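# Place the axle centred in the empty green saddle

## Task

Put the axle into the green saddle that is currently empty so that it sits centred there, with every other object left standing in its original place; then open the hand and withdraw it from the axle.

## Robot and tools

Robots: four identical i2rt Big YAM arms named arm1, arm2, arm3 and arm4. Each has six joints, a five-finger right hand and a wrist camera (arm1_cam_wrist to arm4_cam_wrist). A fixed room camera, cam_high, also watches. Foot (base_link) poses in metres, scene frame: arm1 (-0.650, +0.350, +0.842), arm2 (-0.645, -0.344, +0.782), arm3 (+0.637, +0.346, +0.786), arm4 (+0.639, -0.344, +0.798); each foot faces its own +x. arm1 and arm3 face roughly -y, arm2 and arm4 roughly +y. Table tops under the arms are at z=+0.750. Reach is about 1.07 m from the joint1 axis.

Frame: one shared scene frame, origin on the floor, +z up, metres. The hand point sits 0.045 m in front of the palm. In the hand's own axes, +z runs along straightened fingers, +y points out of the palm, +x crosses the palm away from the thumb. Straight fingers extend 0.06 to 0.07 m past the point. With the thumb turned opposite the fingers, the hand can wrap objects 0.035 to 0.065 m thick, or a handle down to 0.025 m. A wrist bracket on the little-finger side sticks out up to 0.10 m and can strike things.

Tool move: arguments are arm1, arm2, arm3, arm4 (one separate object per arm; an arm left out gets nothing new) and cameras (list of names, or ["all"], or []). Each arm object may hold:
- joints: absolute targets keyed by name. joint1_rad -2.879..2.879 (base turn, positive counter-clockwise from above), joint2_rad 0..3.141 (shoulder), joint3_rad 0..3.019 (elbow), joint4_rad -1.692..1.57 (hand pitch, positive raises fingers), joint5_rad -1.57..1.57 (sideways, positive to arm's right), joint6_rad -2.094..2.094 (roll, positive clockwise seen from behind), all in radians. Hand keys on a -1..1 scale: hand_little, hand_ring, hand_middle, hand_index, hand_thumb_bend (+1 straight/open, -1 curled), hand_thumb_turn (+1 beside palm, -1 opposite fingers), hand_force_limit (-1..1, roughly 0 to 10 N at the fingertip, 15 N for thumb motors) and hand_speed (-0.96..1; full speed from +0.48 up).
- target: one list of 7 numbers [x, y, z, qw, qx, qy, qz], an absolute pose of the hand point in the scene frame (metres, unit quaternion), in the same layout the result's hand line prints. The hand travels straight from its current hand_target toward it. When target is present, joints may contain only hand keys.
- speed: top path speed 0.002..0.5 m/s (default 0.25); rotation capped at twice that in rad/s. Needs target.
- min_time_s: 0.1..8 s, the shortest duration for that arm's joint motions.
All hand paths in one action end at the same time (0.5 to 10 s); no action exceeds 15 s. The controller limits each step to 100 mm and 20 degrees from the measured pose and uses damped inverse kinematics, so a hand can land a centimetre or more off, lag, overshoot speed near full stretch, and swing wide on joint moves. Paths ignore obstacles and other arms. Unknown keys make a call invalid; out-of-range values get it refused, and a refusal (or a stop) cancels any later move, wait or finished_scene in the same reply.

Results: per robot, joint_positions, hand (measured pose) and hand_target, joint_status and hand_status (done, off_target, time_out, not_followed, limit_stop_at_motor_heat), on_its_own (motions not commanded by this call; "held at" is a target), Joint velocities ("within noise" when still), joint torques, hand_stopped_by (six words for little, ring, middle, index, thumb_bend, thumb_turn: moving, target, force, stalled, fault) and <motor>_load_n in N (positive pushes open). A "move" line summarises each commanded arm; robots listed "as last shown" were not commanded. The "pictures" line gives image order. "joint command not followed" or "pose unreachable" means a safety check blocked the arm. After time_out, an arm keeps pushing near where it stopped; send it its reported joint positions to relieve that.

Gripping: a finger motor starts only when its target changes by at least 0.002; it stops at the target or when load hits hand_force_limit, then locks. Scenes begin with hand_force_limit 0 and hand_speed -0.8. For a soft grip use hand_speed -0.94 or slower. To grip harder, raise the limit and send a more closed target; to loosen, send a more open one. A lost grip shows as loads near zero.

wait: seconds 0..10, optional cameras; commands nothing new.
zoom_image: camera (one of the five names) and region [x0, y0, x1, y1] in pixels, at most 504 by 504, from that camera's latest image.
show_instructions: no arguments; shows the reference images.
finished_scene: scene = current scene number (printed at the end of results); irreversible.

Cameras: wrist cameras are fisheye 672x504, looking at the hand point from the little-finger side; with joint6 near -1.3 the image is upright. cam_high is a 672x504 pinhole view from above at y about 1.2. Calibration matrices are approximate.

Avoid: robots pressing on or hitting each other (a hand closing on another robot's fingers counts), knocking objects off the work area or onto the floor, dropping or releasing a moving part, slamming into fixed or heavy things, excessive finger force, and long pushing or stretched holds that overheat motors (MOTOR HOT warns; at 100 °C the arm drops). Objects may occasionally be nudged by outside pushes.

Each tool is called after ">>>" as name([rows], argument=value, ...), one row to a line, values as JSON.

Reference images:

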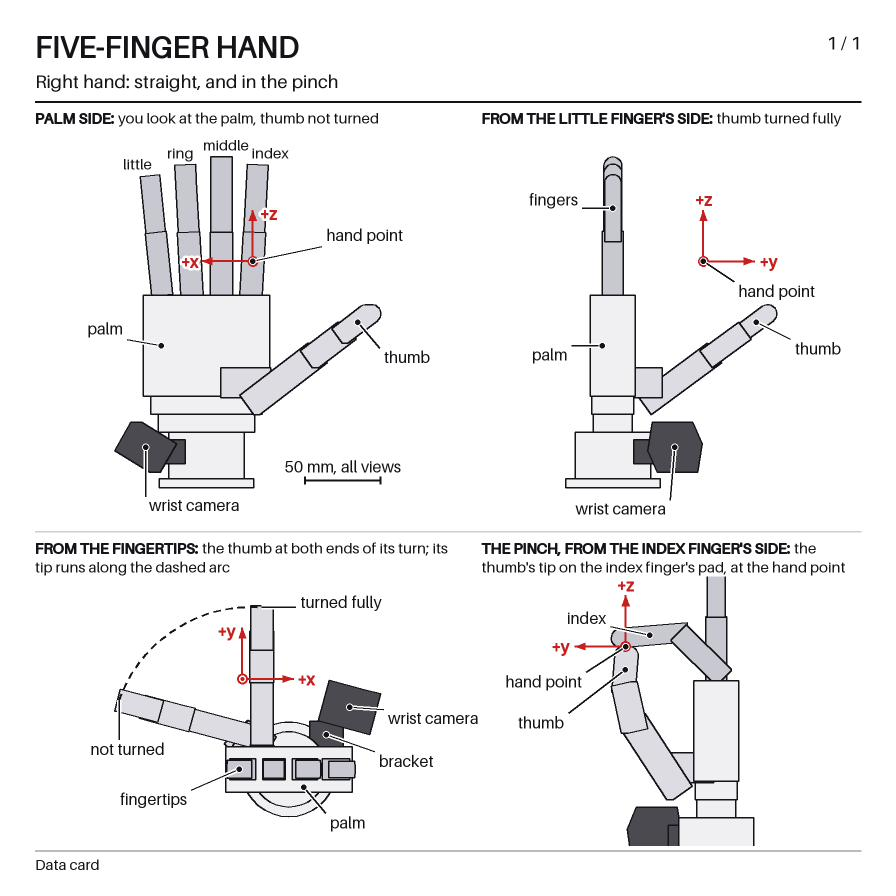

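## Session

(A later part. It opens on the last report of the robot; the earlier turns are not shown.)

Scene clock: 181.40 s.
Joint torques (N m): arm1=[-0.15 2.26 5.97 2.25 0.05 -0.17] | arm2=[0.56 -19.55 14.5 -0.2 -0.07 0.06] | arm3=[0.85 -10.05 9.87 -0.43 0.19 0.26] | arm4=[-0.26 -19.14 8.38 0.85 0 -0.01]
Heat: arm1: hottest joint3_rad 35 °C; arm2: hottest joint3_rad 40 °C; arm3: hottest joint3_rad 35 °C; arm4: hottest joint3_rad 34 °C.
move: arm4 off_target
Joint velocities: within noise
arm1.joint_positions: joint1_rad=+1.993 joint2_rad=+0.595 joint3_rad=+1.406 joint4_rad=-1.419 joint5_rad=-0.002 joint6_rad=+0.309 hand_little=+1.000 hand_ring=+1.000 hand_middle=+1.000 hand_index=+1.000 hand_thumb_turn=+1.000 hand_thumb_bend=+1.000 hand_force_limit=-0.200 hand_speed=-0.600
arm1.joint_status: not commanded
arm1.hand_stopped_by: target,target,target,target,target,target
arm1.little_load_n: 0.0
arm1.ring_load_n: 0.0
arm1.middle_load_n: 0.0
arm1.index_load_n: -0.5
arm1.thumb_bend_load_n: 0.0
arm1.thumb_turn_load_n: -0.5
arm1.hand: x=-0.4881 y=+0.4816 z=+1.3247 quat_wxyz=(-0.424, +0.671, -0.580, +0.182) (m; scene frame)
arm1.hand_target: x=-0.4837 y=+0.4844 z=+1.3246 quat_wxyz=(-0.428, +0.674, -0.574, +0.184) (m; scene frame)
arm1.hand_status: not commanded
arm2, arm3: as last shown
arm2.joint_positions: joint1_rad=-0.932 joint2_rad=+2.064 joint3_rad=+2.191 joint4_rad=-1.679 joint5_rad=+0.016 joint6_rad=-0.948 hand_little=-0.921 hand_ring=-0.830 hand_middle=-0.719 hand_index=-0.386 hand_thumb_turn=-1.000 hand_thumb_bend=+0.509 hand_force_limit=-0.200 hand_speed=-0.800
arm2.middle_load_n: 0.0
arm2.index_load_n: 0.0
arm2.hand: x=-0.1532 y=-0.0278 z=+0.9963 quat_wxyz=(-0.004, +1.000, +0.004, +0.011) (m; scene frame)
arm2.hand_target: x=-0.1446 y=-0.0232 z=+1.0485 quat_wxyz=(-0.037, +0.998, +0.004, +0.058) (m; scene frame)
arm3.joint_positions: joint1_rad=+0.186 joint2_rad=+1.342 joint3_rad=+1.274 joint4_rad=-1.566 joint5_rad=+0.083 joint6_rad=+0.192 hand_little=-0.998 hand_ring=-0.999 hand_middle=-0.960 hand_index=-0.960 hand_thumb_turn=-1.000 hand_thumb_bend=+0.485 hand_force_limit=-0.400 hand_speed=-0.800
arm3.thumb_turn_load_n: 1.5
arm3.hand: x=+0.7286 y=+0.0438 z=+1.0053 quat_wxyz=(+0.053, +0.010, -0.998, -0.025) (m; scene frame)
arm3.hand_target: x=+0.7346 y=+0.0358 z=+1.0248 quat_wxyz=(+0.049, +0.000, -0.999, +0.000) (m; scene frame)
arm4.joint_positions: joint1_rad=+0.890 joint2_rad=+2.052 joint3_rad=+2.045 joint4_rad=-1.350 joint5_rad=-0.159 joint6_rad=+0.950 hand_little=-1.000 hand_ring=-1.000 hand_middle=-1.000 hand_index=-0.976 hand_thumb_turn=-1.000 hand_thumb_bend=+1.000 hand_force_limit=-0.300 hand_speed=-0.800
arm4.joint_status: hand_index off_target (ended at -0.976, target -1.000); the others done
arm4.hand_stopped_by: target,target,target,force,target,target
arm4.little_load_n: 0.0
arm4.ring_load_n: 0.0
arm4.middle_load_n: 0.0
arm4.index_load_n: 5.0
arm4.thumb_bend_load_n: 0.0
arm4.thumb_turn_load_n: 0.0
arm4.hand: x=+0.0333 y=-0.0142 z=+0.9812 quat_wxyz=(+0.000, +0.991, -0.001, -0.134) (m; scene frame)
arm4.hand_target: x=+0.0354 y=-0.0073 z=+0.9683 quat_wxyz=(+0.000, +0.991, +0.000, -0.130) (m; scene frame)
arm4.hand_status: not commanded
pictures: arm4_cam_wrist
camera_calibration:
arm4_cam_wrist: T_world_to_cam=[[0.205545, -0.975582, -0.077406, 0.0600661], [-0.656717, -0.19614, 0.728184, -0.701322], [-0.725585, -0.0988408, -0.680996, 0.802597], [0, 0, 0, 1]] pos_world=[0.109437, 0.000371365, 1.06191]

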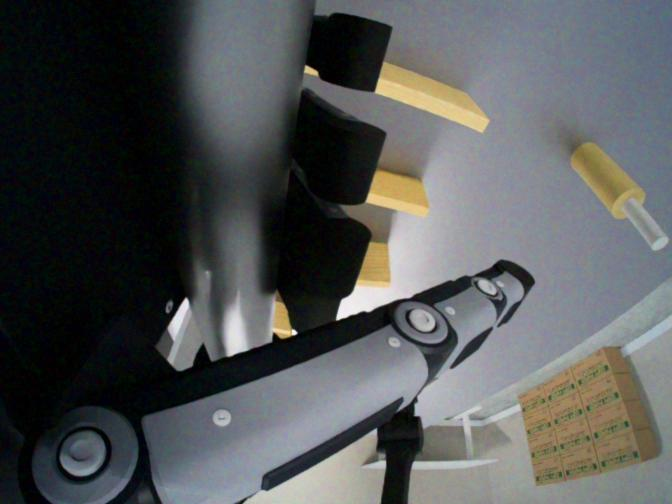

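>>> move(arm4={"joints": {"hand_thumb_bend": -1, "hand_speed": -0.7, "hand_force_limit": -0.5}}, cameras=[])

>>> move(arm4={"target": [0.037, -0.005, 1.015, 0, 0.99, 0, -0.12], "speed": 0.05}, arm2={"target": [-0.148, -0.022, 1.03, 0, 1, 0, 0.02], "speed": 0.05}, cameras=[])

>>> move(arm2={"joints": {"hand_thumb_bend": 1, "hand_speed": -0.4}}, cameras=[])

>>> move(arm2={"joints": {"hand_little": 1, "hand_ring": 1, "hand_middle": 1, "hand_index": 1, "hand_speed": -0.6}}, cameras=["arm2_cam_wrist", "arm4_cam_wrist", "cam_high"])

Scene clock: 186.80 s.
Joint torques (N m): arm1=[-0.03 2.37 5.85 2.18 0.05 -0.16] | arm2=[-0.26 -19.66 14.69 -0.36 -0.06 0.09] | arm3=[0.73 -10.7 9.84 -0.35 0.16 0.31] | arm4=[-0.32 -19.14 8.39 0.84 0.01 -0.02]
Heat: arm1: hottest joint3_rad 35 °C; arm2: hottest joint3_rad 40 °C; arm3: hottest joint3_rad 35 °C; arm4: hottest joint3_rad 34 °C.
move: arm4 off_target
Joint velocities: within noise
arm1, arm2, arm3: as last shown
arm1.index_load_n: 0.0
arm1.thumb_turn_load_n: 0.0
arm3.index_load_n: 0.5
arm3.thumb_turn_load_n: 2.0
arm4.joint_positions: joint1_rad=+0.890 joint2_rad=+2.052 joint3_rad=+2.045 joint4_rad=-1.350 joint5_rad=-0.159 joint6_rad=+0.950 hand_little=-1.000 hand_ring=-1.000 hand_middle=-1.000 hand_index=-0.976 hand_thumb_turn=-1.000 hand_thumb_bend=+0.505 hand_force_limit=-0.500 hand_speed=-0.700
arm4.joint_status: hand_thumb_bend off_target (ended at +0.505, target -1.000); the others done
arm4.hand_stopped_by: target,target,target,force,force,target
arm4.little_load_n: 0.0
arm4.ring_load_n: 0.0
arm4.middle_load_n: -0.5
arm4.index_load_n: 5.0
arm4.thumb_bend_load_n: 4.5
arm4.thumb_turn_load_n: 1.5
arm4.hand: x=+0.0333 y=-0.0142 z=+0.9812 quat_wxyz=(+0.000, +0.991, -0.001, -0.134) (m; scene frame)
arm4.hand_target: x=+0.0354 y=-0.0073 z=+0.9683 quat_wxyz=(+0.000, +0.991, +0.000, -0.130) (m; scene frame)
arm4.hand_status: not commanded
pictures: none
No camera images: "cameras" was empty.

Scene clock: 188.50 s.
Joint torques (N m): arm1=[-0.38 1.96 5.94 2.19 0.09 -0.15] | arm2=[0.56 -18.61 12.18 -0.14 -0.05 0.21] | arm3=[0.21 -10.52 9.81 -0.51 0.18 0.26] | arm4=[-0.62 -20.95 15.27 -0.87 0.19 -0.04]
Heat: arm1: hottest joint3_rad 35 °C; arm2: hottest joint3_rad 40 °C; arm3: hottest joint3_rad 36 °C; arm4: hottest joint3_rad 35 °C.
move: arm2 off_target; arm4 off_target
Joint velocities: within noise
arm1, arm3: as last shown
arm1.thumb_turn_load_n: -0.5
arm2.joint_positions: joint1_rad=-0.932 joint2_rad=+2.064 joint3_rad=+2.191 joint4_rad=-1.679 joint5_rad=+0.034 joint6_rad=-0.948 hand_little=-0.921 hand_ring=-0.830 hand_middle=-0.719 hand_index=-0.386 hand_thumb_turn=-1.000 hand_thumb_bend=+0.509 hand_force_limit=-0.200 hand_speed=-0.800
arm2.joint_status: not commanded
arm2.hand_stopped_by: force,force,force,force,force,target
arm2.little_load_n: 10.5
arm2.ring_load_n: 0.0
arm2.middle_load_n: 0.0
arm2.index_load_n: 0.0
arm2.thumb_bend_load_n: 7.0
arm2.thumb_turn_load_n: 1.0
arm2.hand: x=-0.1511 y=-0.0307 z=+0.9967 quat_wxyz=(+0.004, +1.000, +0.004, +0.017) (m; scene frame)
arm2.hand_target: x=-0.1496 y=-0.0233 z=+1.0290 quat_wxyz=(-0.015, +0.999, +0.002, +0.044) (m; scene frame)
arm2.hand_status: off_target (0.035 m and 0.8 deg from the pose sent, 0.035 m and 1.2 deg at the start; a joint's target at an end of its range on 47 of 51 steps)
arm3.joint_positions: joint1_rad=+0.190 joint2_rad=+1.342 joint3_rad=+1.274 joint4_rad=-1.566 joint5_rad=+0.082 joint6_rad=+0.195 hand_little=-0.998 hand_ring=-0.999 hand_middle=-0.960 hand_index=-0.960 hand_thumb_turn=-1.000 hand_thumb_bend=+0.485 hand_force_limit=-0.400 hand_speed=-0.800
arm3.little_load_n: 7.0
arm3.ring_load_n: 3.0
arm3.middle_load_n: -1.5
arm3.index_load_n: 0.0
arm3.thumb_bend_load_n: 5.5
arm3.thumb_turn_load_n: 1.5
arm3.hand: x=+0.7302 y=+0.0441 z=+1.0053 quat_wxyz=(+0.052, +0.010, -0.998, -0.025) (m; scene frame)
arm4.joint_positions: joint1_rad=+0.892 joint2_rad=+2.086 joint3_rad=+2.115 joint4_rad=-1.459 joint5_rad=-0.151 joint6_rad=+0.950 hand_little=-1.000 hand_ring=-1.000 hand_middle=-1.000 hand_index=-0.976 hand_thumb_turn=-1.000 hand_thumb_bend=+0.505 hand_force_limit=-0.500 hand_speed=-0.700
arm4.joint_status: not commanded
arm4.hand_stopped_by: target,target,target,force,force,target
arm4.little_load_n: 0.0
arm4.ring_load_n: 0.0
arm4.middle_load_n: -0.5
arm4.index_load_n: 4.5
arm4.thumb_bend_load_n: 4.5
arm4.thumb_turn_load_n: 1.0
arm4.hand: x=+0.0402 y=-0.0193 z=+0.9829 quat_wxyz=(+0.018, +0.995, -0.003, -0.102) (m; scene frame)
arm4.hand_target: x=+0.0383 y=-0.0060 z=+1.0148 quat_wxyz=(-0.001, +0.993, +0.000, -0.121) (m; scene frame)
arm4.hand_status: off_target (0.035 m and 3.0 deg from the pose sent, 0.035 m and 1.6 deg at the start)
pictures: none
No camera images: "cameras" was empty.

Scene clock: 189.57 s.
Joint torques (N m): arm1=[0.09 2.02 5.87 2.1 0.09 -0.21] | arm2=[0.03 -18.96 11.95 -0.35 -0.05 0.3] | arm3=[-0.15 -10.11 9.83 -0.64 0.18 0.25] | arm4=[-0.44 -21.36 15.38 -0.68 0.18 -0.03]
Heat: arm1: hottest joint3_rad 35 °C; arm2: hottest joint3_rad 40 °C; arm3: hottest joint3_rad 36 °C; arm4: hottest joint3_rad 35 °C.
move: arm2 done
Joint velocities: within noise
arm1, arm4: as last shown
arm2.joint_positions: joint1_rad=-0.932 joint2_rad=+2.064 joint3_rad=+2.191 joint4_rad=-1.679 joint5_rad=+0.034 joint6_rad=-0.948 hand_little=-0.921 hand_ring=-0.830 hand_middle=-0.719 hand_index=-0.386 hand_thumb_turn=-1.000 hand_thumb_bend=+1.000 hand_force_limit=-0.200 hand_speed=-0.400
arm2.joint_status: all done
arm2.hand_stopped_by: force,force,force,force,target,target
arm2.little_load_n: 10.5
arm2.ring_load_n: 0.5
arm2.middle_load_n: 0.0
arm2.index_load_n: 0.5
arm2.thumb_bend_load_n: 0.0
arm2.thumb_turn_load_n: 0.0
arm2.hand: x=-0.1511 y=-0.0307 z=+0.9967 quat_wxyz=(+0.004, +1.000, +0.004, +0.017) (m; scene frame)
arm2.hand_target: x=-0.1496 y=-0.0233 z=+1.0290 quat_wxyz=(-0.015, +0.999, +0.002, +0.044) (m; scene frame)
arm2.hand_status: not commanded
arm3.joint_positions: joint1_rad=+0.190 joint2_rad=+1.342 joint3_rad=+1.274 joint4_rad=-1.566 joint5_rad=+0.082 joint6_rad=+0.195 hand_little=-0.998 hand_ring=-0.999 hand_middle=-0.960 hand_index=-0.960 hand_thumb_turn=-1.000 hand_thumb_bend=+0.485 hand_force_limit=-0.400 hand_speed=-0.800
arm3.joint_status: not commanded
arm3.hand_stopped_by: force,target,target,target,force,target
arm3.little_load_n: 7.0
arm3.ring_load_n: 3.0
arm3.middle_load_n: -1.0
arm3.index_load_n: 0.0
arm3.thumb_bend_load_n: 5.0
arm3.thumb_turn_load_n: 2.0
arm3.hand: x=+0.7303 y=+0.0441 z=+1.0053 quat_wxyz=(+0.052, +0.010, -0.998, -0.025) (m; scene frame)
arm3.hand_target: x=+0.7347 y=+0.0358 z=+1.0248 quat_wxyz=(+0.049, +0.000, -0.999, +0.000) (m; scene frame)
arm3.hand_status: not commanded
arm4.joint_positions: joint1_rad=+0.892 joint2_rad=+2.087 joint3_rad=+2.115 joint4_rad=-1.460 joint5_rad=-0.151 joint6_rad=+0.950 hand_little=-1.000 hand_ring=-1.000 hand_middle=-1.000 hand_index=-0.976 hand_thumb_turn=-1.000 hand_thumb_bend=+0.505 hand_force_limit=-0.500 hand_speed=-0.700
arm4.thumb_turn_load_n: 1.5
arm4.hand: x=+0.0402 y=-0.0193 z=+0.9828 quat_wxyz=(+0.018, +0.995, -0.003, -0.102) (m; scene frame)
arm4.hand_target: x=+0.0383 y=-0.0060 z=+1.0147 quat_wxyz=(-0.001, +0.993, +0.000, -0.121) (m; scene frame)
pictures: none
No camera images: "cameras" was empty.

Scene clock: 191.80 s.
Joint torques (N m): arm1=[0.03 2.32 5.93 2.15 0.02 -0.17] | arm2=[0.97 -18.67 12.08 -0.12 -0.11 0.18] | arm3=[-0.67 -10.17 9.84 -0.51 0.38 0.13] | arm4=[-0.38 -24.53 15.3 -0.36 -0.46 -0.04]
Heat: arm1: hottest joint3_rad 35 °C; arm2: hottest joint3_rad 40 °C; arm3: hottest joint3_rad 36 °C; arm4: hottest joint3_rad 35 °C.
move: arm2 done
Joint velocities: within noise
arm1, arm3, arm4: as last shown
arm1.thumb_turn_load_n: 0.0
arm2.joint_positions: joint1_rad=-0.932 joint2_rad=+2.064 joint3_rad=+2.191 joint4_rad=-1.682 joint5_rad=+0.034 joint6_rad=-0.944 hand_little=+1.000 hand_ring=+1.000 hand_middle=+1.000 hand_index=+1.000 hand_thumb_turn=-1.000 hand_thumb_bend=+1.000 hand_force_limit=-0.200 hand_speed=-0.600
arm2.joint_status: all done
arm2.hand_stopped_by: target,target,target,target,target,target
arm2.little_load_n: 0.0
arm2.ring_load_n: 0.0
arm2.middle_load_n: 0.0
arm2.index_load_n: 0.0
arm2.thumb_bend_load_n: 0.0
arm2.thumb_turn_load_n: 0.0
arm2.hand: x=-0.1519 y=-0.0309 z=+0.9968 quat_wxyz=(+0.005, +1.000, +0.002, +0.015) (m; scene frame)
arm2.hand_target: x=-0.1496 y=-0.0232 z=+1.0290 quat_wxyz=(-0.016, +0.999, +0.002, +0.044) (m; scene frame)
arm2.hand_status: not commanded
arm3.joint_positions: joint1_rad=+0.195 joint2_rad=+1.342 joint3_rad=+1.274 joint4_rad=-1.566 joint5_rad=+0.076 joint6_rad=+0.203 hand_little=-0.998 hand_ring=-0.999 hand_middle=-0.960 hand_index=-0.960 hand_thumb_turn=-1.000 hand_thumb_bend=+0.485 hand_force_limit=-0.400 hand_speed=-0.800
arm3.little_load_n: 8.0
arm3.ring_load_n: 1.5
arm3.thumb_bend_load_n: 5.5
arm3.thumb_turn_load_n: 1.5
arm3.hand: x=+0.7332 y=+0.0445 z=+1.0054 quat_wxyz=(+0.050, +0.008, -0.998, -0.025) (m; scene frame)
arm3.hand_target: x=+0.7346 y=+0.0358 z=+1.0248 quat_wxyz=(+0.049, +0.000, -0.999, +0.000) (m; scene frame)
arm4.joint_positions: joint1_rad=+0.891 joint2_rad=+2.119 joint3_rad=+2.115 joint4_rad=-1.472 joint5_rad=-0.136 joint6_rad=+0.949 hand_little=-1.000 hand_ring=-1.000 hand_middle=-1.000 hand_index=-0.976 hand_thumb_turn=-1.000 hand_thumb_bend=+0.505 hand_force_limit=-0.500 hand_speed=-0.700
arm4.index_load_n: 5.5
arm4.hand: x=+0.0433 y=-0.0176 z=+0.9603 quat_wxyz=(+0.025, +0.996, -0.004, -0.080) (m; scene frame)
arm4.hand_target: x=+0.0384 y=-0.0060 z=+1.0148 quat_wxyz=(-0.001, +0.993, -0.001, -0.121) (m; scene frame)
pictures: arm2_cam_wrist, arm4_cam_wrist, cam_high
camera_calibration:
arm2_cam_wrist: T_world_to_cam=[[0.312257, -0.94988, 0.0149799, -0.00236206], [-0.841416, -0.269212, 0.468555, -0.599575], [-0.441038, -0.158914, -0.883307, 0.921149], [0, 0, 0, 1]] pos_world=[-0.0974928, -0.0172732, 1.09463]
arm4_cam_wrist: T_world_to_cam=[[0.209218, -0.977861, -0.00405219, -0.0176481], [-0.732302, -0.159423, 0.662056, -0.612876], [-0.648045, -0.135546, -0.749443, 0.856919], [0, 0, 0, 1]] pos_world=[0.110204, 0.00118851, 1.0479]

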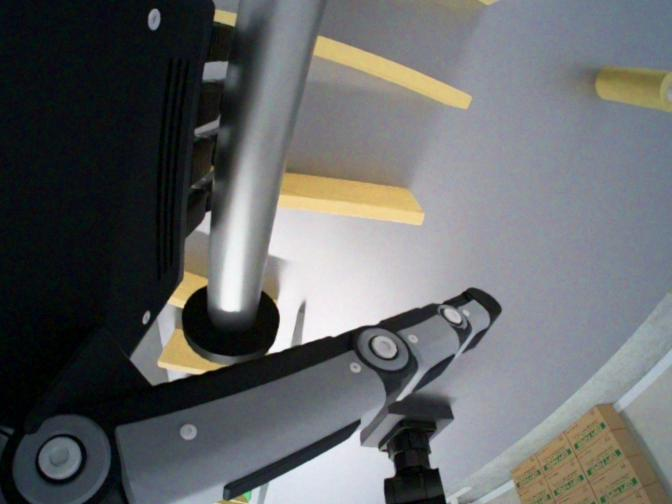

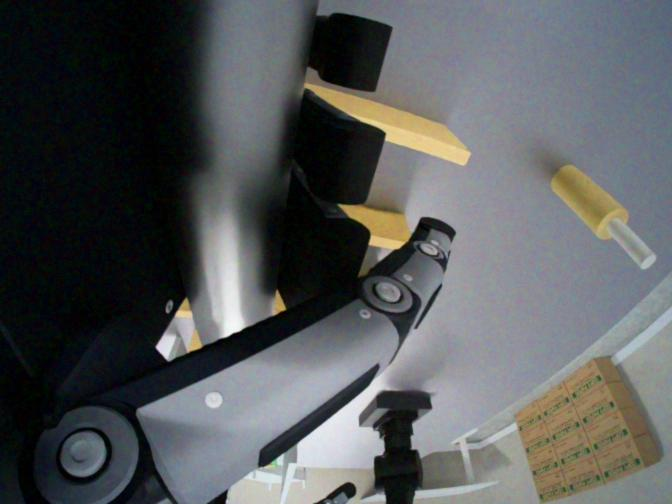

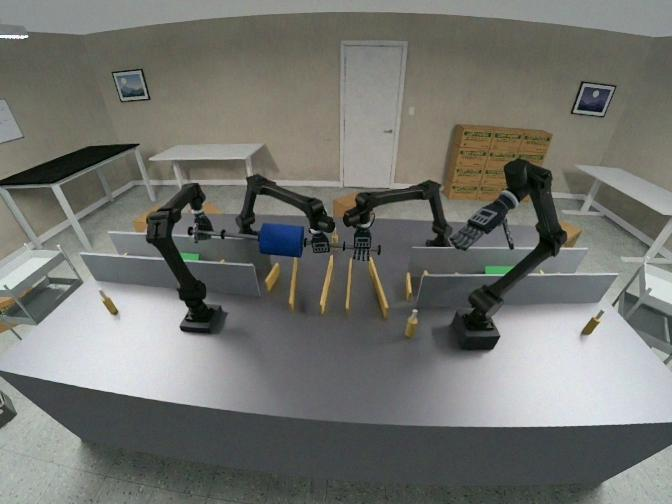

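>>> move(arm2={"target": [-0.155, -0.035, 1.15, 0, 1, 0, 0], "speed": 0.1}, arm4={"target": [0.04, -0.01, 1.05, 0, 0.993, 0, -0.1], "speed": 0.1}, cameras=["arm2_cam_wrist", "cam_high"])

>>> move(arm2={"target": [-0.4, -0.2, 1.25, 0, 1, 0, 0], "speed": 0.2}, cameras=["cam_high"])

Scene clock: 194.03 s.
Joint torques (N m): arm1=[-0.03 1.85 6.01 2.24 0.08 -0.19] | arm2=[0.15 -16.03 12.22 0.2 -0.18 -0.04] | arm3=[-0.32 -10.81 10.11 -0.65 0.56 0.17] | arm4=[0.03 -24.88 17.58 -0.87 -0.18 0.05]
Heat: arm1: hottest joint3_rad 35 °C; arm2: hottest joint3_rad 40 °C; arm3: hottest joint3_rad 36 °C; arm4: hottest joint3_rad 35 °C.
move: arm2 off_target; arm4 off_target
Joint velocities: within noise
arm1, arm3: as last shown
arm2.joint_positions: joint1_rad=-0.932 joint2_rad=+1.903 joint3_rad=+2.281 joint4_rad=-1.682 joint5_rad=+0.034 joint6_rad=-0.956 hand_little=+1.000 hand_ring=+1.000 hand_middle=+1.000 hand_index=+1.000 hand_thumb_turn=-1.000 hand_thumb_bend=+1.000 hand_force_limit=-0.200 hand_speed=-0.600
arm2.joint_status: not commanded
arm2.hand_stopped_by: target,target,target,target,target,target
arm2.little_load_n: 0.0
arm2.ring_load_n: 0.0
arm2.middle_load_n: 0.0
arm2.index_load_n: 0.0
arm2.thumb_bend_load_n: 0.0
arm2.thumb_turn_load_n: 0.0
arm2.hand: x=-0.1565 y=-0.0365 z=+1.1184 quat_wxyz=(-0.069, +0.991, +0.006, +0.117) (m; scene frame)
arm2.hand_target: x=-0.1565 y=-0.0360 z=+1.1488 quat_wxyz=(-0.087, +0.986, +0.010, +0.143) (m; scene frame)
arm2.hand_status: off_target (0.032 m and 15.6 deg from the pose sent, 0.153 m and 1.9 deg at the start; a joint's target at an end of its range on 57 of 58 steps)
arm3.joint_positions: joint1_rad=+0.203 joint2_rad=+1.342 joint3_rad=+1.274 joint4_rad=-1.566 joint5_rad=+0.070 joint6_rad=+0.206 hand_little=-0.998 hand_ring=-0.999 hand_middle=-0.960 hand_index=-0.960 hand_thumb_turn=-1.000 hand_thumb_bend=+0.485 hand_force_limit=-0.400 hand_speed=-0.800
arm3.little_load_n: 6.5
arm3.ring_load_n: 3.5
arm3.index_load_n: 0.5
arm3.thumb_bend_load_n: 5.0
arm3.thumb_turn_load_n: 2.0
arm3.hand: x=+0.7369 y=+0.0454 z=+1.0055 quat_wxyz=(+0.047, +0.011, -0.999, -0.026) (m; scene frame)
arm3.hand_target: x=+0.7347 y=+0.0358 z=+1.0248 quat_wxyz=(+0.049, +0.000, -0.999, +0.000) (m; scene frame)
arm4.joint_positions: joint1_rad=+0.894 joint2_rad=+2.143 joint3_rad=+2.228 joint4_rad=-1.605 joint5_rad=-0.116 joint6_rad=+0.944 hand_little=-1.000 hand_ring=-1.000 hand_middle=-1.000 hand_index=-0.976 hand_thumb_turn=-1.000 hand_thumb_bend=+0.505 hand_force_limit=-0.500 hand_speed=-0.700
arm4.joint_status: not commanded
arm4.hand_stopped_by: target,target,target,force,force,target
arm4.little_load_n: 0.0
arm4.ring_load_n: 0.0
arm4.middle_load_n: 0.5
arm4.index_load_n: 5.0
arm4.thumb_bend_load_n: 4.5
arm4.thumb_turn_load_n: 1.0
arm4.hand: x=+0.0496 y=-0.0199 z=+0.9853 quat_wxyz=(+0.031, +0.998, -0.003, -0.056) (m; scene frame)
arm4.hand_target: x=+0.0439 y=-0.0128 z=+1.0490 quat_wxyz=(-0.001, +0.995, +0.000, -0.101) (m; scene frame)
arm4.hand_status: off_target (0.066 m and 6.2 deg from the pose sent, 0.090 m and 3.8 deg at the start)
pictures: arm2_cam_wrist, cam_high
camera_calibration:
arm2_cam_wrist: T_world_to_cam=[[0.326731, -0.943255, -0.0592978, 0.0775437], [-0.911187, -0.331041, 0.245256, -0.425394], [-0.250969, -0.0261014, -0.967643, 1.15458], [0, 0, 0, 1]] pos_world=[-0.123184, -0.0375431, 1.22615]

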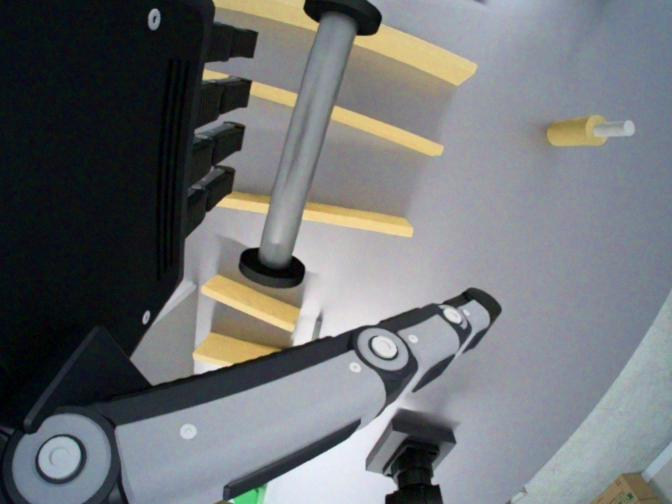

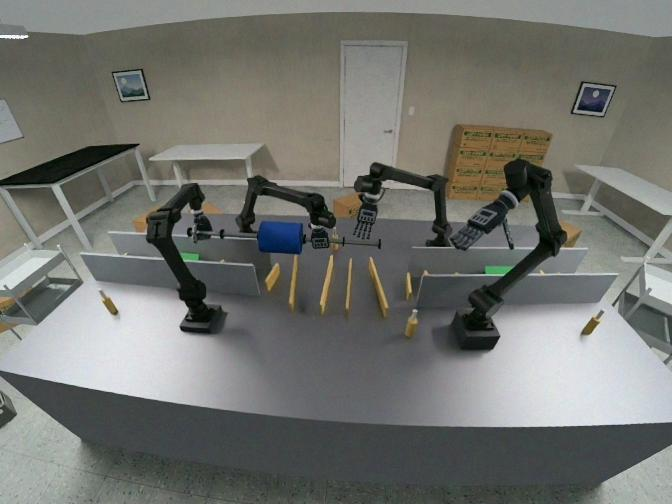

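Scene clock: 196.47 s.
Joint torques (N m): arm1=[-0.26 2.73 6.04 2.14 0.07 -0.2] | arm2=[1.2 -2.55 7.21 0.87 -0.06 0.2] | arm3=[-0.73 -10.93 9.8 -0.58 0.56 0.07] | arm4=[0.15 -24.76 17.43 -0.9 -0.18 0.06]
Heat: arm1: hottest joint3_rad 35 °C; arm2: hottest joint3_rad 40 °C; arm3: hottest joint3_rad 36 °C; arm4: hottest joint3_rad 35 °C.
move: arm2 off_target
Joint velocities: within noise
arm1, arm3, arm4: as last shown
arm1.thumb_turn_load_n: -0.5
arm2.joint_positions: joint1_rad=-0.892 joint2_rad=+1.056 joint3_rad=+1.717 joint4_rad=-1.684 joint5_rad=+0.057 joint6_rad=-0.921 hand_little=+1.000 hand_ring=+1.000 hand_middle=+1.000 hand_index=+1.000 hand_thumb_turn=-1.000 hand_thumb_bend=+1.000 hand_force_limit=-0.200 hand_speed=-0.600
arm2.joint_status: not commanded
arm2.hand_stopped_by: target,target,target,target,target,target
arm2.little_load_n: 0.0
arm2.ring_load_n: 0.0
arm2.middle_load_n: 0.0
arm2.index_load_n: 0.0
arm2.thumb_bend_load_n: 0.0
arm2.thumb_turn_load_n: 0.0
arm2.hand: x=-0.3982 y=-0.2035 z=+1.2522 quat_wxyz=(-0.149, +0.962, +0.002, +0.229) (m; scene frame)
arm2.hand_target: x=-0.3997 y=-0.1999 z=+1.2493 quat_wxyz=(-0.146, +0.964, +0.004, +0.222) (m; scene frame)
arm2.hand_status: off_target (0.005 m and 31.7 deg from the pose sent, 0.321 m and 15.6 deg at the start; pose on its path clipped on 33 of 73 steps; a joint's target at an end of its range on 72 of 73 steps)
arm3.index_load_n: 0.0
arm3.thumb_bend_load_n: 5.5
arm4.joint_positions: joint1_rad=+0.894 joint2_rad=+2.143 joint3_rad=+2.229 joint4_rad=-1.605 joint5_rad=-0.116 joint6_rad=+0.944 hand_little=-1.000 hand_ring=-1.000 hand_middle=-1.000 hand_index=-0.976 hand_thumb_turn=-1.000 hand_thumb_bend=+0.505 hand_force_limit=-0.500 hand_speed=-0.700
arm4.ring_load_n: 0.5
arm4.middle_load_n: 0.0
arm4.thumb_bend_load_n: 4.0
arm4.thumb_turn_load_n: 1.5
arm4.hand: x=+0.0496 y=-0.0199 z=+0.9854 quat_wxyz=(+0.031, +0.998, -0.003, -0.056) (m; scene frame)
arm4.hand_target: x=+0.0440 y=-0.0128 z=+1.0490 quat_wxyz=(-0.001, +0.995, +0.000, -0.101) (m; scene frame)
pictures: cam_high

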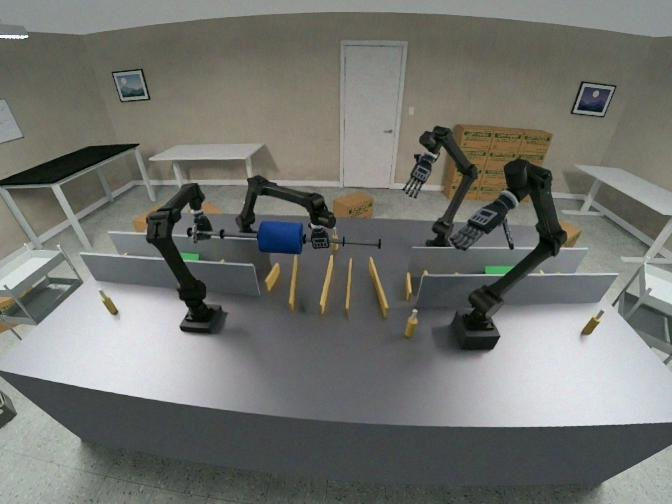

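>>> move(arm4={"target": [0.25, -0.015, 1.09, 0, 0.997, 0, -0.08], "speed": 0.1}, arm3={"target": [0.945, 0.035, 1.085, -0.04, 0, 0.999, 0], "speed": 0.1}, arm2={"joints": {"joint1_rad": 0.6}, "min_time_s": 3}, cameras=["cam_high"])

Scene clock: 201.77 s.
Joint torques (N m): arm1=[-0.21 2.37 5.86 2.18 0.05 -0.21] | arm2=[0.67 -2.49 7.02 0.9 -0.01 0.1] | arm3=[-0.56 -11.81 12.33 -0.51 0.16 0.11] | arm4=[-0.03 -20.89 9.78 -0.53 -0.41 -0.01]
Heat: arm1: hottest joint3_rad 34 °C; arm2: hottest joint3_rad 39 °C; arm3: hottest joint3_rad 36 °C; arm4: hottest joint3_rad 36 °C.
move: arm2 done; arm3 off_target; arm4 off_target
Joint velocities: within noise
arm1: as last shown
arm1.thumb_turn_load_n: 0.0
arm2.joint_positions: joint1_rad=+0.588 joint2_rad=+1.056 joint3_rad=+1.717 joint4_rad=-1.684 joint5_rad=+0.056 joint6_rad=-0.920 hand_little=+1.000 hand_ring=+1.000 hand_middle=+1.000 hand_index=+1.000 hand_thumb_turn=-1.000 hand_thumb_bend=+1.000 hand_force_limit=-0.200 hand_speed=-0.600
arm2.joint_status: all done
arm2.hand_stopped_by: target,target,target,target,target,target
arm2.little_load_n: 0.0
arm2.ring_load_n: -0.5
arm2.middle_load_n: 0.0
arm2.index_load_n: 0.0
arm2.thumb_bend_load_n: 0.0
arm2.thumb_turn_load_n: 0.5
arm2.hand: x=-0.7661 y=-0.0894 z=+1.2538 quat_wxyz=(-0.265, +0.708, +0.651, +0.075) (m; scene frame)
arm2.hand_target: x=-0.7697 y=-0.0905 z=+1.2508 quat_wxyz=(-0.259, +0.708, +0.654, +0.071) (m; scene frame)
arm2.hand_status: not commanded
arm3.joint_positions: joint1_rad=+0.631 joint2_rad=+1.517 joint3_rad=+1.592 joint4_rad=-1.667 joint5_rad=+0.039 joint6_rad=+0.641 hand_little=-0.998 hand_ring=-0.999 hand_middle=-0.960 hand_index=-0.960 hand_thumb_turn=-1.000 hand_thumb_bend=+0.485 hand_force_limit=-0.400 hand_speed=-0.800
arm3.joint_status: not commanded
arm3.hand_stopped_by: force,target,target,target,force,target
arm3.little_load_n: 4.5
arm3.ring_load_n: 5.0
arm3.middle_load_n: -1.0
arm3.index_load_n: 0.0
arm3.thumb_bend_load_n: 5.0
arm3.thumb_turn_load_n: 2.0
arm3.hand: x=+0.9338 y=+0.0470 z=+1.0527 quat_wxyz=(+0.028, +0.006, -1.000, +0.001) (m; scene frame)
arm3.hand_target: x=+0.9436 y=+0.0368 z=+1.0839 quat_wxyz=(+0.007, +0.000, -1.000, +0.031) (m; scene frame)
arm3.hand_status: off_target (0.036 m and 1.6 deg from the pose sent, 0.223 m and 3.3 deg at the start; a joint's target at an end of its range on 64 of 103 steps)
arm4.joint_positions: joint1_rad=+0.667 joint2_rad=+1.730 joint3_rad=+1.776 joint4_rad=-1.581 joint5_rad=-0.113 joint6_rad=+0.716 hand_little=-1.000 hand_ring=-1.000 hand_middle=-1.000 hand_index=-0.976 hand_thumb_turn=-1.000 hand_thumb_bend=+0.505 hand_force_limit=-0.500 hand_speed=-0.700
arm4.joint_status: not commanded
arm4.hand_stopped_by: target,target,target,force,force,target
arm4.little_load_n: 0.0
arm4.ring_load_n: 0.0
arm4.middle_load_n: 1.5
arm4.index_load_n: 3.5
arm4.thumb_bend_load_n: 4.5
arm4.thumb_turn_load_n: 2.0
arm4.hand: x=+0.2412 y=-0.0089 z=+1.0506 quat_wxyz=(+0.022, +0.998, -0.002, -0.056) (m; scene frame)
arm4.hand_target: x=+0.2500 y=-0.0157 z=+1.0884 quat_wxyz=(+0.000, +0.997, +0.000, -0.080) (m; scene frame)
arm4.hand_status: off_target (0.041 m and 3.8 deg from the pose sent, 0.226 m and 4.5 deg at the start)
pictures: cam_high

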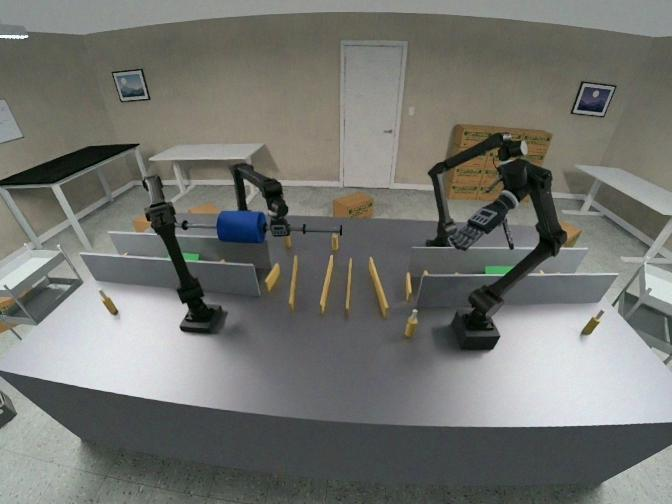

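>>> move(arm4={"target": [0.46, -0.02, 1.08, 0, 0.998, 0, -0.05], "speed": 0.1}, arm3={"target": [1.155, 0.027, 1.09, 0, 0, 1, 0], "speed": 0.1}, cameras=["cam_high"])

>>> move(arm4={"target": [0.63, -0.022, 1.08, 0, 0.998, 0, -0.05], "speed": 0.1}, arm3={"target": [1.325, 0.022, 1.11, 0.05, 0, 1, 0], "speed": 0.1}, cameras=["cam_high", "arm3_cam_wrist", "arm4_cam_wrist"])

Scene clock: 204.93 s.
Joint torques (N m): arm1=[0.09 2.32 5.96 2.18 0.08 -0.2] | arm2=[0.67 -2.26 7.38 1.05 -0.07 0.19] | arm3=[-0.32 -18.78 12.38 -0.46 -0.13 0.24] | arm4=[-0.38 -15.03 9.65 -0.79 -0.09 -0.21]
Heat: arm1: hottest joint3_rad 34 °C; arm2: hottest joint3_rad 39 °C; arm3: hottest joint3_rad 37 °C; arm4: hottest joint3_rad 36 °C.
move: arm3 off_target; arm4 off_target
Joint velocities: within noise
arm1.joint_positions: joint1_rad=+1.993 joint2_rad=+0.595 joint3_rad=+1.406 joint4_rad=-1.419 joint5_rad=-0.002 joint6_rad=+0.309 hand_little=+1.000 hand_ring=+1.000 hand_middle=+1.000 hand_index=+1.000 hand_thumb_turn=+1.000 hand_thumb_bend=+1.000 hand_force_limit=-0.200 hand_speed=-0.600
arm1.joint_status: not commanded
arm1.hand_stopped_by: target,target,target,target,target,target
arm1.little_load_n: 0.0
arm1.ring_load_n: 0.0
arm1.middle_load_n: 0.0
arm1.index_load_n: 0.0
arm1.thumb_bend_load_n: 0.0
arm1.thumb_turn_load_n: -0.5
arm1.hand: x=-0.4881 y=+0.4816 z=+1.3247 quat_wxyz=(-0.424, +0.671, -0.580, +0.182) (m; scene frame)
arm1.hand_target: x=-0.4837 y=+0.4844 z=+1.3246 quat_wxyz=(-0.428, +0.674, -0.574, +0.184) (m; scene frame)
arm1.hand_status: not commanded
arm2: as last shown
arm2.ring_load_n: 0.0
arm3.joint_positions: joint1_rad=+0.878 joint2_rad=+1.884 joint3_rad=+2.064 joint4_rad=-1.667 joint5_rad=-0.021 joint6_rad=+0.896 hand_little=-0.999 hand_ring=-0.999 hand_middle=-0.960 hand_index=-0.960 hand_thumb_turn=-1.000 hand_thumb_bend=+0.485 hand_force_limit=-0.400 hand_speed=-0.800
arm3.joint_status: not commanded
arm3.hand_stopped_by: force,target,target,target,force,target
arm3.little_load_n: 0.0
arm3.ring_load_n: 6.5
arm3.middle_load_n: -1.5
arm3.index_load_n: 2.5
arm3.thumb_bend_load_n: 5.5
arm3.thumb_turn_load_n: 2.0
arm3.hand: x=+1.1438 y=+0.0342 z=+1.0500 quat_wxyz=(-0.033, +0.003, -0.999, +0.016) (m; scene frame)
arm3.hand_target: x=+1.1525 y=+0.0288 z=+1.0892 quat_wxyz=(-0.065, -0.006, -0.997, +0.038) (m; scene frame)
arm3.hand_status: off_target (0.042 m and 4.2 deg from the pose sent, 0.225 m and 3.3 deg at the start; a joint's target at an end of its range on 81 of 83 steps)
arm4.joint_positions: joint1_rad=+0.297 joint2_rad=+1.455 joint3_rad=+1.463 joint4_rad=-1.594 joint5_rad=-0.090 joint6_rad=+0.353 hand_little=-1.000 hand_ring=-1.000 hand_middle=-1.000 hand_index=-0.977 hand_thumb_turn=-1.000 hand_thumb_bend=+0.505 hand_force_limit=-0.500 hand_speed=-0.700
arm4.joint_status: not commanded
arm4.hand_stopped_by: target,target,target,force,force,target
arm4.little_load_n: 0.0
arm4.ring_load_n: 0.0
arm4.middle_load_n: 2.0
arm4.index_load_n: 1.5
arm4.thumb_bend_load_n: 4.5
arm4.thumb_turn_load_n: 2.0
arm4.hand: x=+0.4514 y=-0.0109 z=+1.0544 quat_wxyz=(+0.021, +0.999, -0.007, -0.041) (m; scene frame)
arm4.hand_target: x=+0.4596 y=-0.0203 z=+1.0787 quat_wxyz=(+0.000, +0.999, +0.000, -0.050) (m; scene frame)
arm4.hand_status: off_target (0.028 m and 2.8 deg from the pose sent, 0.221 m and 2.6 deg at the start)
pictures: cam_high

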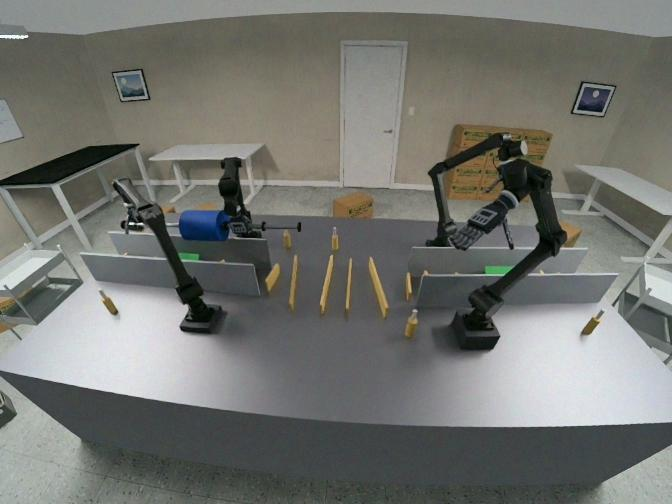

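Scene clock: 207.60 s.
Joint torques (N m): arm1=[-0.26 2.08 5.9 2.18 0.07 -0.16] | arm2=[1.55 -1.9 7.2 0.8 -0.01 0.15] | arm3=[-0.5 -23.36 12.57 0.36 -0.32 0.8] | arm4=[-0.91 -13.04 10.32 -1.21 0.03 -0.24]
Heat: arm1: hottest joint3_rad 34 °C; arm2: hottest joint3_rad 39 °C; arm3: hottest joint3_rad 37 °C; arm4: hottest joint3_rad 36 °C.
move: arm3 off_target; arm4 off_target
Joint velocities: within noise
arm1, arm2: as last shown
arm1.thumb_turn_load_n: 0.0
arm2.thumb_turn_load_n: 0.0
arm3.joint_positions: joint1_rad=+1.005 joint2_rad=+2.268 joint3_rad=+2.679 joint4_rad=-1.671 joint5_rad=-0.073 joint6_rad=+1.020 hand_little=-0.999 hand_ring=-1.000 hand_middle=-0.960 hand_index=-0.959 hand_thumb_turn=-1.000 hand_thumb_bend=+0.485 hand_force_limit=-0.400 hand_speed=-0.800
arm3.joint_status: not commanded
arm3.hand_stopped_by: force,target,target,target,force,target
arm3.little_load_n: 0.0
arm3.ring_load_n: 0.5
arm3.middle_load_n: -1.0
arm3.index_load_n: 10.5
arm3.thumb_bend_load_n: 5.5
arm3.thumb_turn_load_n: 1.5
arm3.hand: x=+1.3173 y=+0.0299 z=+1.0550 quat_wxyz=(-0.145, +0.009, -0.988, +0.047) (m; scene frame)
arm3.hand_target: x=+1.3204 y=+0.0244 z=+1.1087 quat_wxyz=(-0.189, -0.027, -0.980, +0.063) (m; scene frame)
arm3.hand_status: off_target (0.056 m and 12.3 deg from the pose sent, 0.191 m and 2.7 deg at the start; a joint's target at an end of its range on 79 of 80 steps)
arm4.joint_positions: joint1_rad=-0.123 joint2_rad=+1.397 joint3_rad=+1.410 joint4_rad=-1.632 joint5_rad=-0.095 joint6_rad=-0.068 hand_little=-1.000 hand_ring=-1.000 hand_middle=-1.000 hand_index=-0.977 hand_thumb_turn=-1.000 hand_thumb_bend=+0.505 hand_force_limit=-0.500 hand_speed=-0.700
arm4.joint_status: not commanded
arm4.hand_stopped_by: target,target,target,force,force,target
arm4.little_load_n: 0.0
arm4.ring_load_n: 0.0
arm4.middle_load_n: 2.0
arm4.index_load_n: 4.0
arm4.thumb_bend_load_n: 4.5
arm4.thumb_turn_load_n: 2.0
arm4.hand: x=+0.6222 y=-0.0119 z=+1.0573 quat_wxyz=(+0.019, +0.998, -0.008, -0.051) (m; scene frame)
arm4.hand_target: x=+0.6293 y=-0.0222 z=+1.0788 quat_wxyz=(+0.000, +0.999, +0.000, -0.049) (m; scene frame)
arm4.hand_status: off_target (0.026 m and 2.4 deg from the pose sent, 0.181 m and 2.8 deg at the start)
pictures: arm3_cam_wrist, arm4_cam_wrist, cam_high
camera_calibration:
arm3_cam_wrist: T_world_to_cam=[[-0.221784, 0.964537, -0.143106, 0.413702], [0.652688, 0.25588, 0.713108, -1.61659], [0.724437, 0.0647525, -0.686293, -0.120306], [0, 0, 0, 1]] pos_world=[1.23404, 0.0224131, 1.12944]
arm4_cam_wrist: T_world_to_cam=[[0.203137, -0.979145, -0.00304941, -0.130038], [-0.771095, -0.161892, 0.615795, -0.179246], [-0.603447, -0.12274, -0.7879, 1.31859], [0, 0, 0, 1]] pos_world=[0.683897, 0.00549839, 1.1489]

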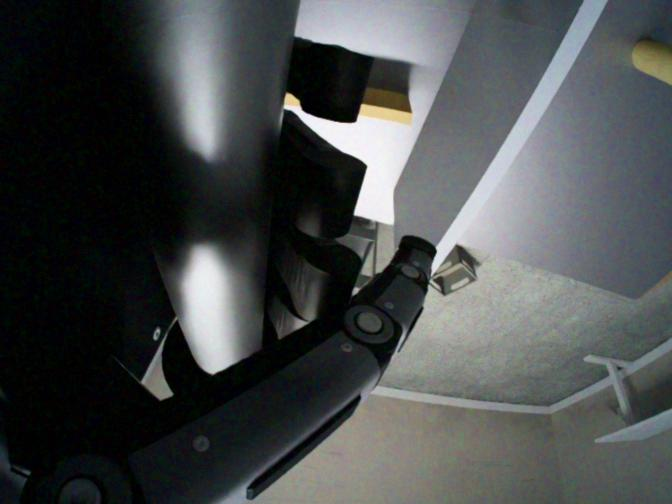

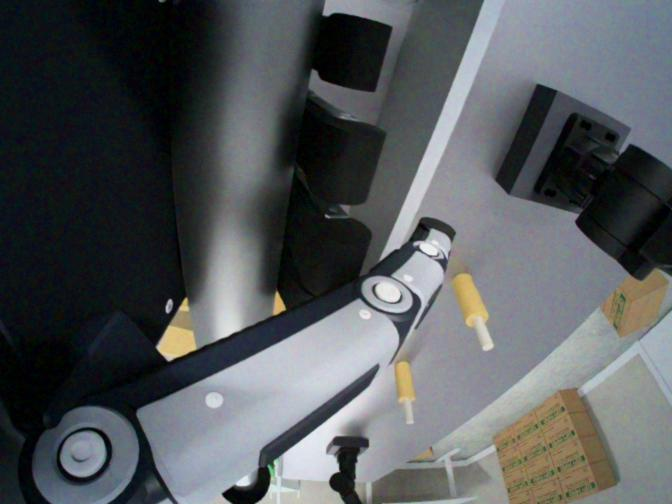

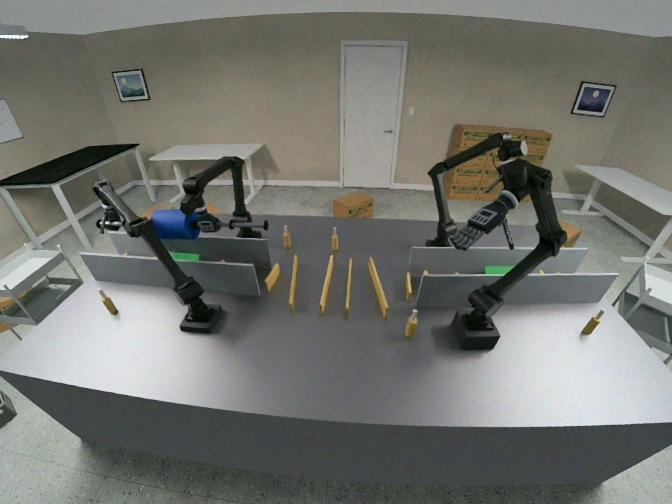

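>>> move(arm4={"target": [0.705, -0.022, 1.04, 0, 0.998, 0, -0.05], "speed": 0.08}, arm3={"target": [1.395, 0.018, 1.065, 0.05, 0, 1, 0], "speed": 0.08}, cameras=["cam_high", "arm3_cam_wrist", "arm4_cam_wrist"])

>>> zoom_image(camera="cam_high", region=[60, 170, 300, 310])

Scene clock: 210.50 s.
Joint torques (N m): arm1=[0.15 1.96 5.85 2.17 0.07 -0.18] | arm2=[0.62 -3.14 7.23 0.94 -0.04 0.15] | arm3=[-1.08 -25.93 12.49 1.13 0.04 1.44] | arm4=[-2.2 -11.34 9.66 -0.25 0.79 -0.17]
Heat: arm1: hottest joint3_rad 34 °C; arm2: hottest joint3_rad 39 °C; arm3: hottest joint3_rad 37 °C; arm4: hottest joint3_rad 36 °C.
move: arm3 off_target; arm4 off_target
Joint velocities: within noise
arm1, arm2: as last shown
arm1.ring_load_n: -0.5
arm2.middle_load_n: -0.5
arm3.joint_positions: joint1_rad=+1.056 joint2_rad=+2.440 joint3_rad=+2.845 joint4_rad=-1.600 joint5_rad=-0.065 joint6_rad=+1.038 hand_little=-0.999 hand_ring=-1.000 hand_middle=-0.960 hand_index=-0.959 hand_thumb_turn=-1.000 hand_thumb_bend=+0.485 hand_force_limit=-0.400 hand_speed=-0.800
arm3.joint_status: not commanded
arm3.hand_stopped_by: force,target,target,target,force,target
arm3.little_load_n: 0.0
arm3.ring_load_n: 0.0
arm3.middle_load_n: -1.0
arm3.index_load_n: 15.5
arm3.thumb_bend_load_n: 5.5
arm3.thumb_turn_load_n: 1.5
arm3.hand: x=+1.3810 y=+0.0371 z=+1.0028 quat_wxyz=(-0.173, +0.026, -0.983, +0.061) (m; scene frame)
arm3.hand_target: x=+1.3876 y=+0.0210 z=+1.0647 quat_wxyz=(-0.225, -0.043, -0.970, +0.077) (m; scene frame)
arm3.hand_status: off_target (0.067 m and 16.1 deg from the pose sent, 0.079 m and 12.3 deg at the start; a joint's target at an end of its range on 72 of 76 steps)
arm4.joint_positions: joint1_rad=-0.295 joint2_rad=+1.413 joint3_rad=+1.352 joint4_rad=-1.574 joint5_rad=-0.108 joint6_rad=-0.263 hand_little=-1.000 hand_ring=-1.000 hand_middle=-1.000 hand_index=-0.977 hand_thumb_turn=-1.000 hand_thumb_bend=+0.505 hand_force_limit=-0.500 hand_speed=-0.700
arm4.joint_status: not commanded
arm4.hand_stopped_by: target,target,target,force,force,target
arm4.little_load_n: 0.0
arm4.ring_load_n: 0.0
arm4.middle_load_n: 2.0
arm4.index_load_n: 2.5
arm4.thumb_bend_load_n: 4.5
arm4.thumb_turn_load_n: 2.0
arm4.hand: x=+0.6882 y=-0.0190 z=+1.0298 quat_wxyz=(+0.016, +0.998, +0.004, -0.062) (m; scene frame)
arm4.hand_target: x=+0.7043 y=-0.0222 z=+1.0398 quat_wxyz=(+0.000, +0.999, +0.000, -0.050) (m; scene frame)
arm4.hand_status: off_target (0.020 m and 2.3 deg from the pose sent, 0.085 m and 2.4 deg at the start)
pictures: arm3_cam_wrist, arm4_cam_wrist, cam_high
camera_calibration:
arm3_cam_wrist: T_world_to_cam=[[-0.24359, 0.951674, -0.18703, 0.487982], [0.604103, 0.299739, 0.738387, -1.58266], [0.758764, 0.0668784, -0.647923, -0.288663], [0, 0, 0, 1]] pos_world=[1.29398, 0.0292905, 1.07285]
arm4_cam_wrist: T_world_to_cam=[[0.224391, -0.974367, -0.0160249, -0.151641], [-0.753134, -0.183831, 0.631661, -0.141595], [-0.618416, -0.12967, -0.775079, 1.33293], [0, 0, 0, 1]] pos_world=[0.751694, -0.000942258, 1.12014]

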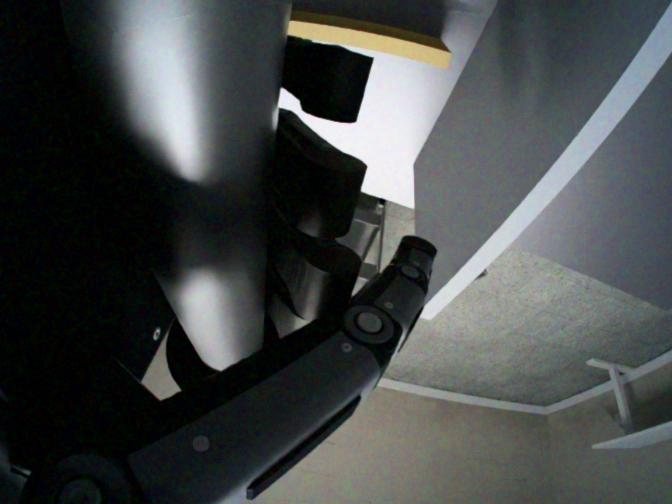

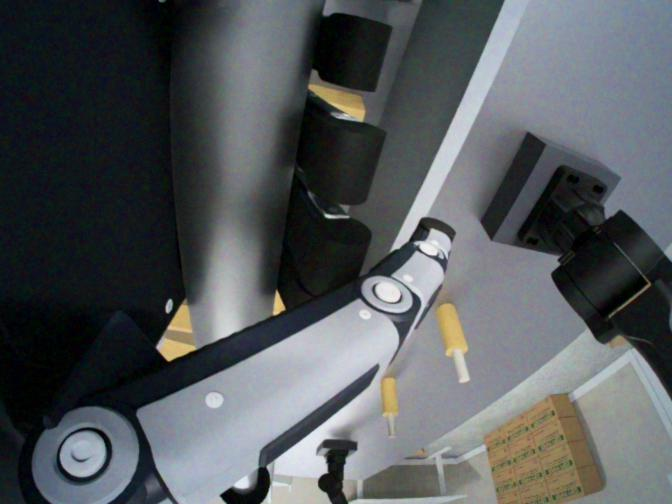

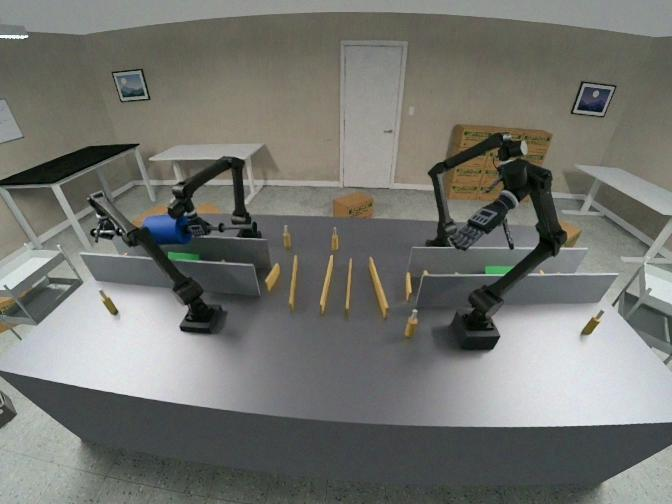

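Scaled by 2.100 from the camera's 672x504 image, which has a finer 960x720 frame.

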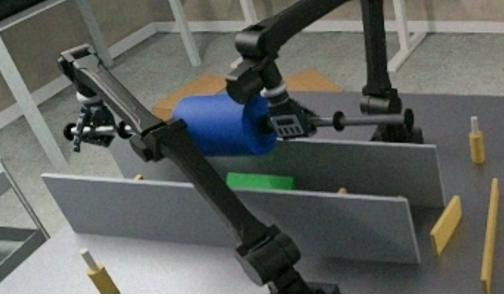

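>>> move(arm4={"target": [0.71, -0.022, 0.985, 0, 0.998, 0, -0.05], "speed": 0.06}, arm3={"target": [1.395, 0.012, 1.0, 0.0, 0, 1, 0], "speed": 0.06}, cameras=["cam_high"])

>>> zoom_image(camera="cam_high", region=[60, 170, 300, 310])

Scene clock: 216.33 s.
Joint torques (N m): arm1=[0.32 2.14 5.87 2.21 0.08 -0.16] | arm2=[1.14 -2.32 7.32 0.72 -0.04 0.16] | arm3=[-0.56 -27.11 12.85 -0.01 0.38 1.13] | arm4=[-1.85 -10.87 9.28 0.03 0.67 -0.18]
Heat: arm1: hottest joint3_rad 34 °C; arm2: hottest joint3_rad 39 °C; arm3: hottest joint3_rad 37 °C; arm4: hottest joint3_rad 36 °C.
move: arm3 off_target; arm4 off_target
Joint velocities: within noise
arm1, arm2: as last shown
arm1.ring_load_n: 0.0
arm1.thumb_turn_load_n: -0.5
arm2.middle_load_n: 0.0
arm3.joint_positions: joint1_rad=+1.056 joint2_rad=+2.513 joint3_rad=+2.845 joint4_rad=-1.593 joint5_rad=-0.029 joint6_rad=+1.055 hand_little=-0.999 hand_ring=-1.000 hand_middle=-0.960 hand_index=-0.959 hand_thumb_turn=-1.000 hand_thumb_bend=+0.485 hand_force_limit=-0.400 hand_speed=-0.800
arm3.joint_status: not commanded
arm3.hand_stopped_by: force,target,target,target,force,target
arm3.little_load_n: 0.0
arm3.ring_load_n: 0.0
arm3.middle_load_n: -1.0
arm3.index_load_n: 7.0
arm3.thumb_bend_load_n: 5.5
arm3.thumb_turn_load_n: 2.0
arm3.hand: x=+1.3848 y=+0.0275 z=+0.9441 quat_wxyz=(-0.136, +0.014, -0.989, +0.060) (m; scene frame)
arm3.hand_target: x=+1.3900 y=+0.0143 z=+0.9992 quat_wxyz=(-0.175, -0.041, -0.981, +0.078) (m; scene frame)
arm3.hand_status: off_target (0.059 m and 17.2 deg from the pose sent, 0.029 m and 21.3 deg at the start; a joint's target at an end of its range on 119 of 143 steps)
arm4.joint_positions: joint1_rad=-0.313 joint2_rad=+1.427 joint3_rad=+1.228 joint4_rad=-1.438 joint5_rad=-0.105 joint6_rad=-0.275 hand_little=-1.000 hand_ring=-1.000 hand_middle=-1.000 hand_index=-0.977 hand_thumb_turn=-1.000 hand_thumb_bend=+0.505 hand_force_limit=-0.500 hand_speed=-0.700
arm4.joint_status: not commanded
arm4.hand_stopped_by: target,target,target,force,force,target
arm4.little_load_n: 0.0
arm4.ring_load_n: 0.0
arm4.middle_load_n: 2.0
arm4.index_load_n: 2.0
arm4.thumb_bend_load_n: 4.5
arm4.thumb_turn_load_n: 2.0
arm4.hand: x=+0.6948 y=-0.0219 z=+0.9775 quat_wxyz=(+0.016, +0.998, +0.000, -0.061) (m; scene frame)
arm4.hand_target: x=+0.7096 y=-0.0223 z=+0.9849 quat_wxyz=(+0.001, +0.999, +0.000, -0.050) (m; scene frame)
arm4.hand_status: off_target (0.017 m and 2.2 deg from the pose sent, 0.050 m and 2.3 deg at the start)
pictures: cam_high

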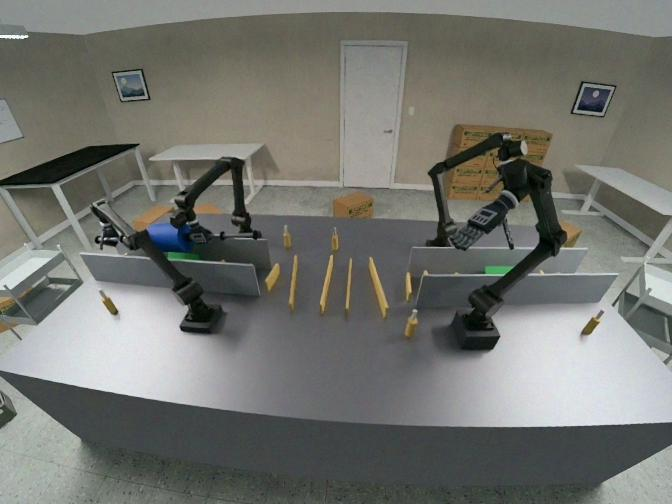

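Scaled by 2.100 from the camera's 672x504 image, which has a finer 960x720 frame.

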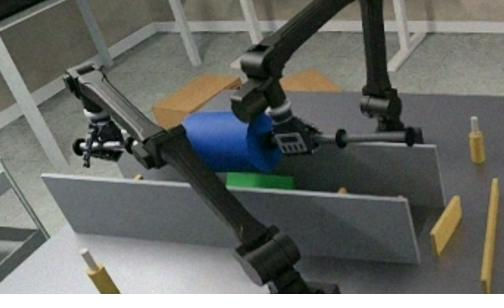

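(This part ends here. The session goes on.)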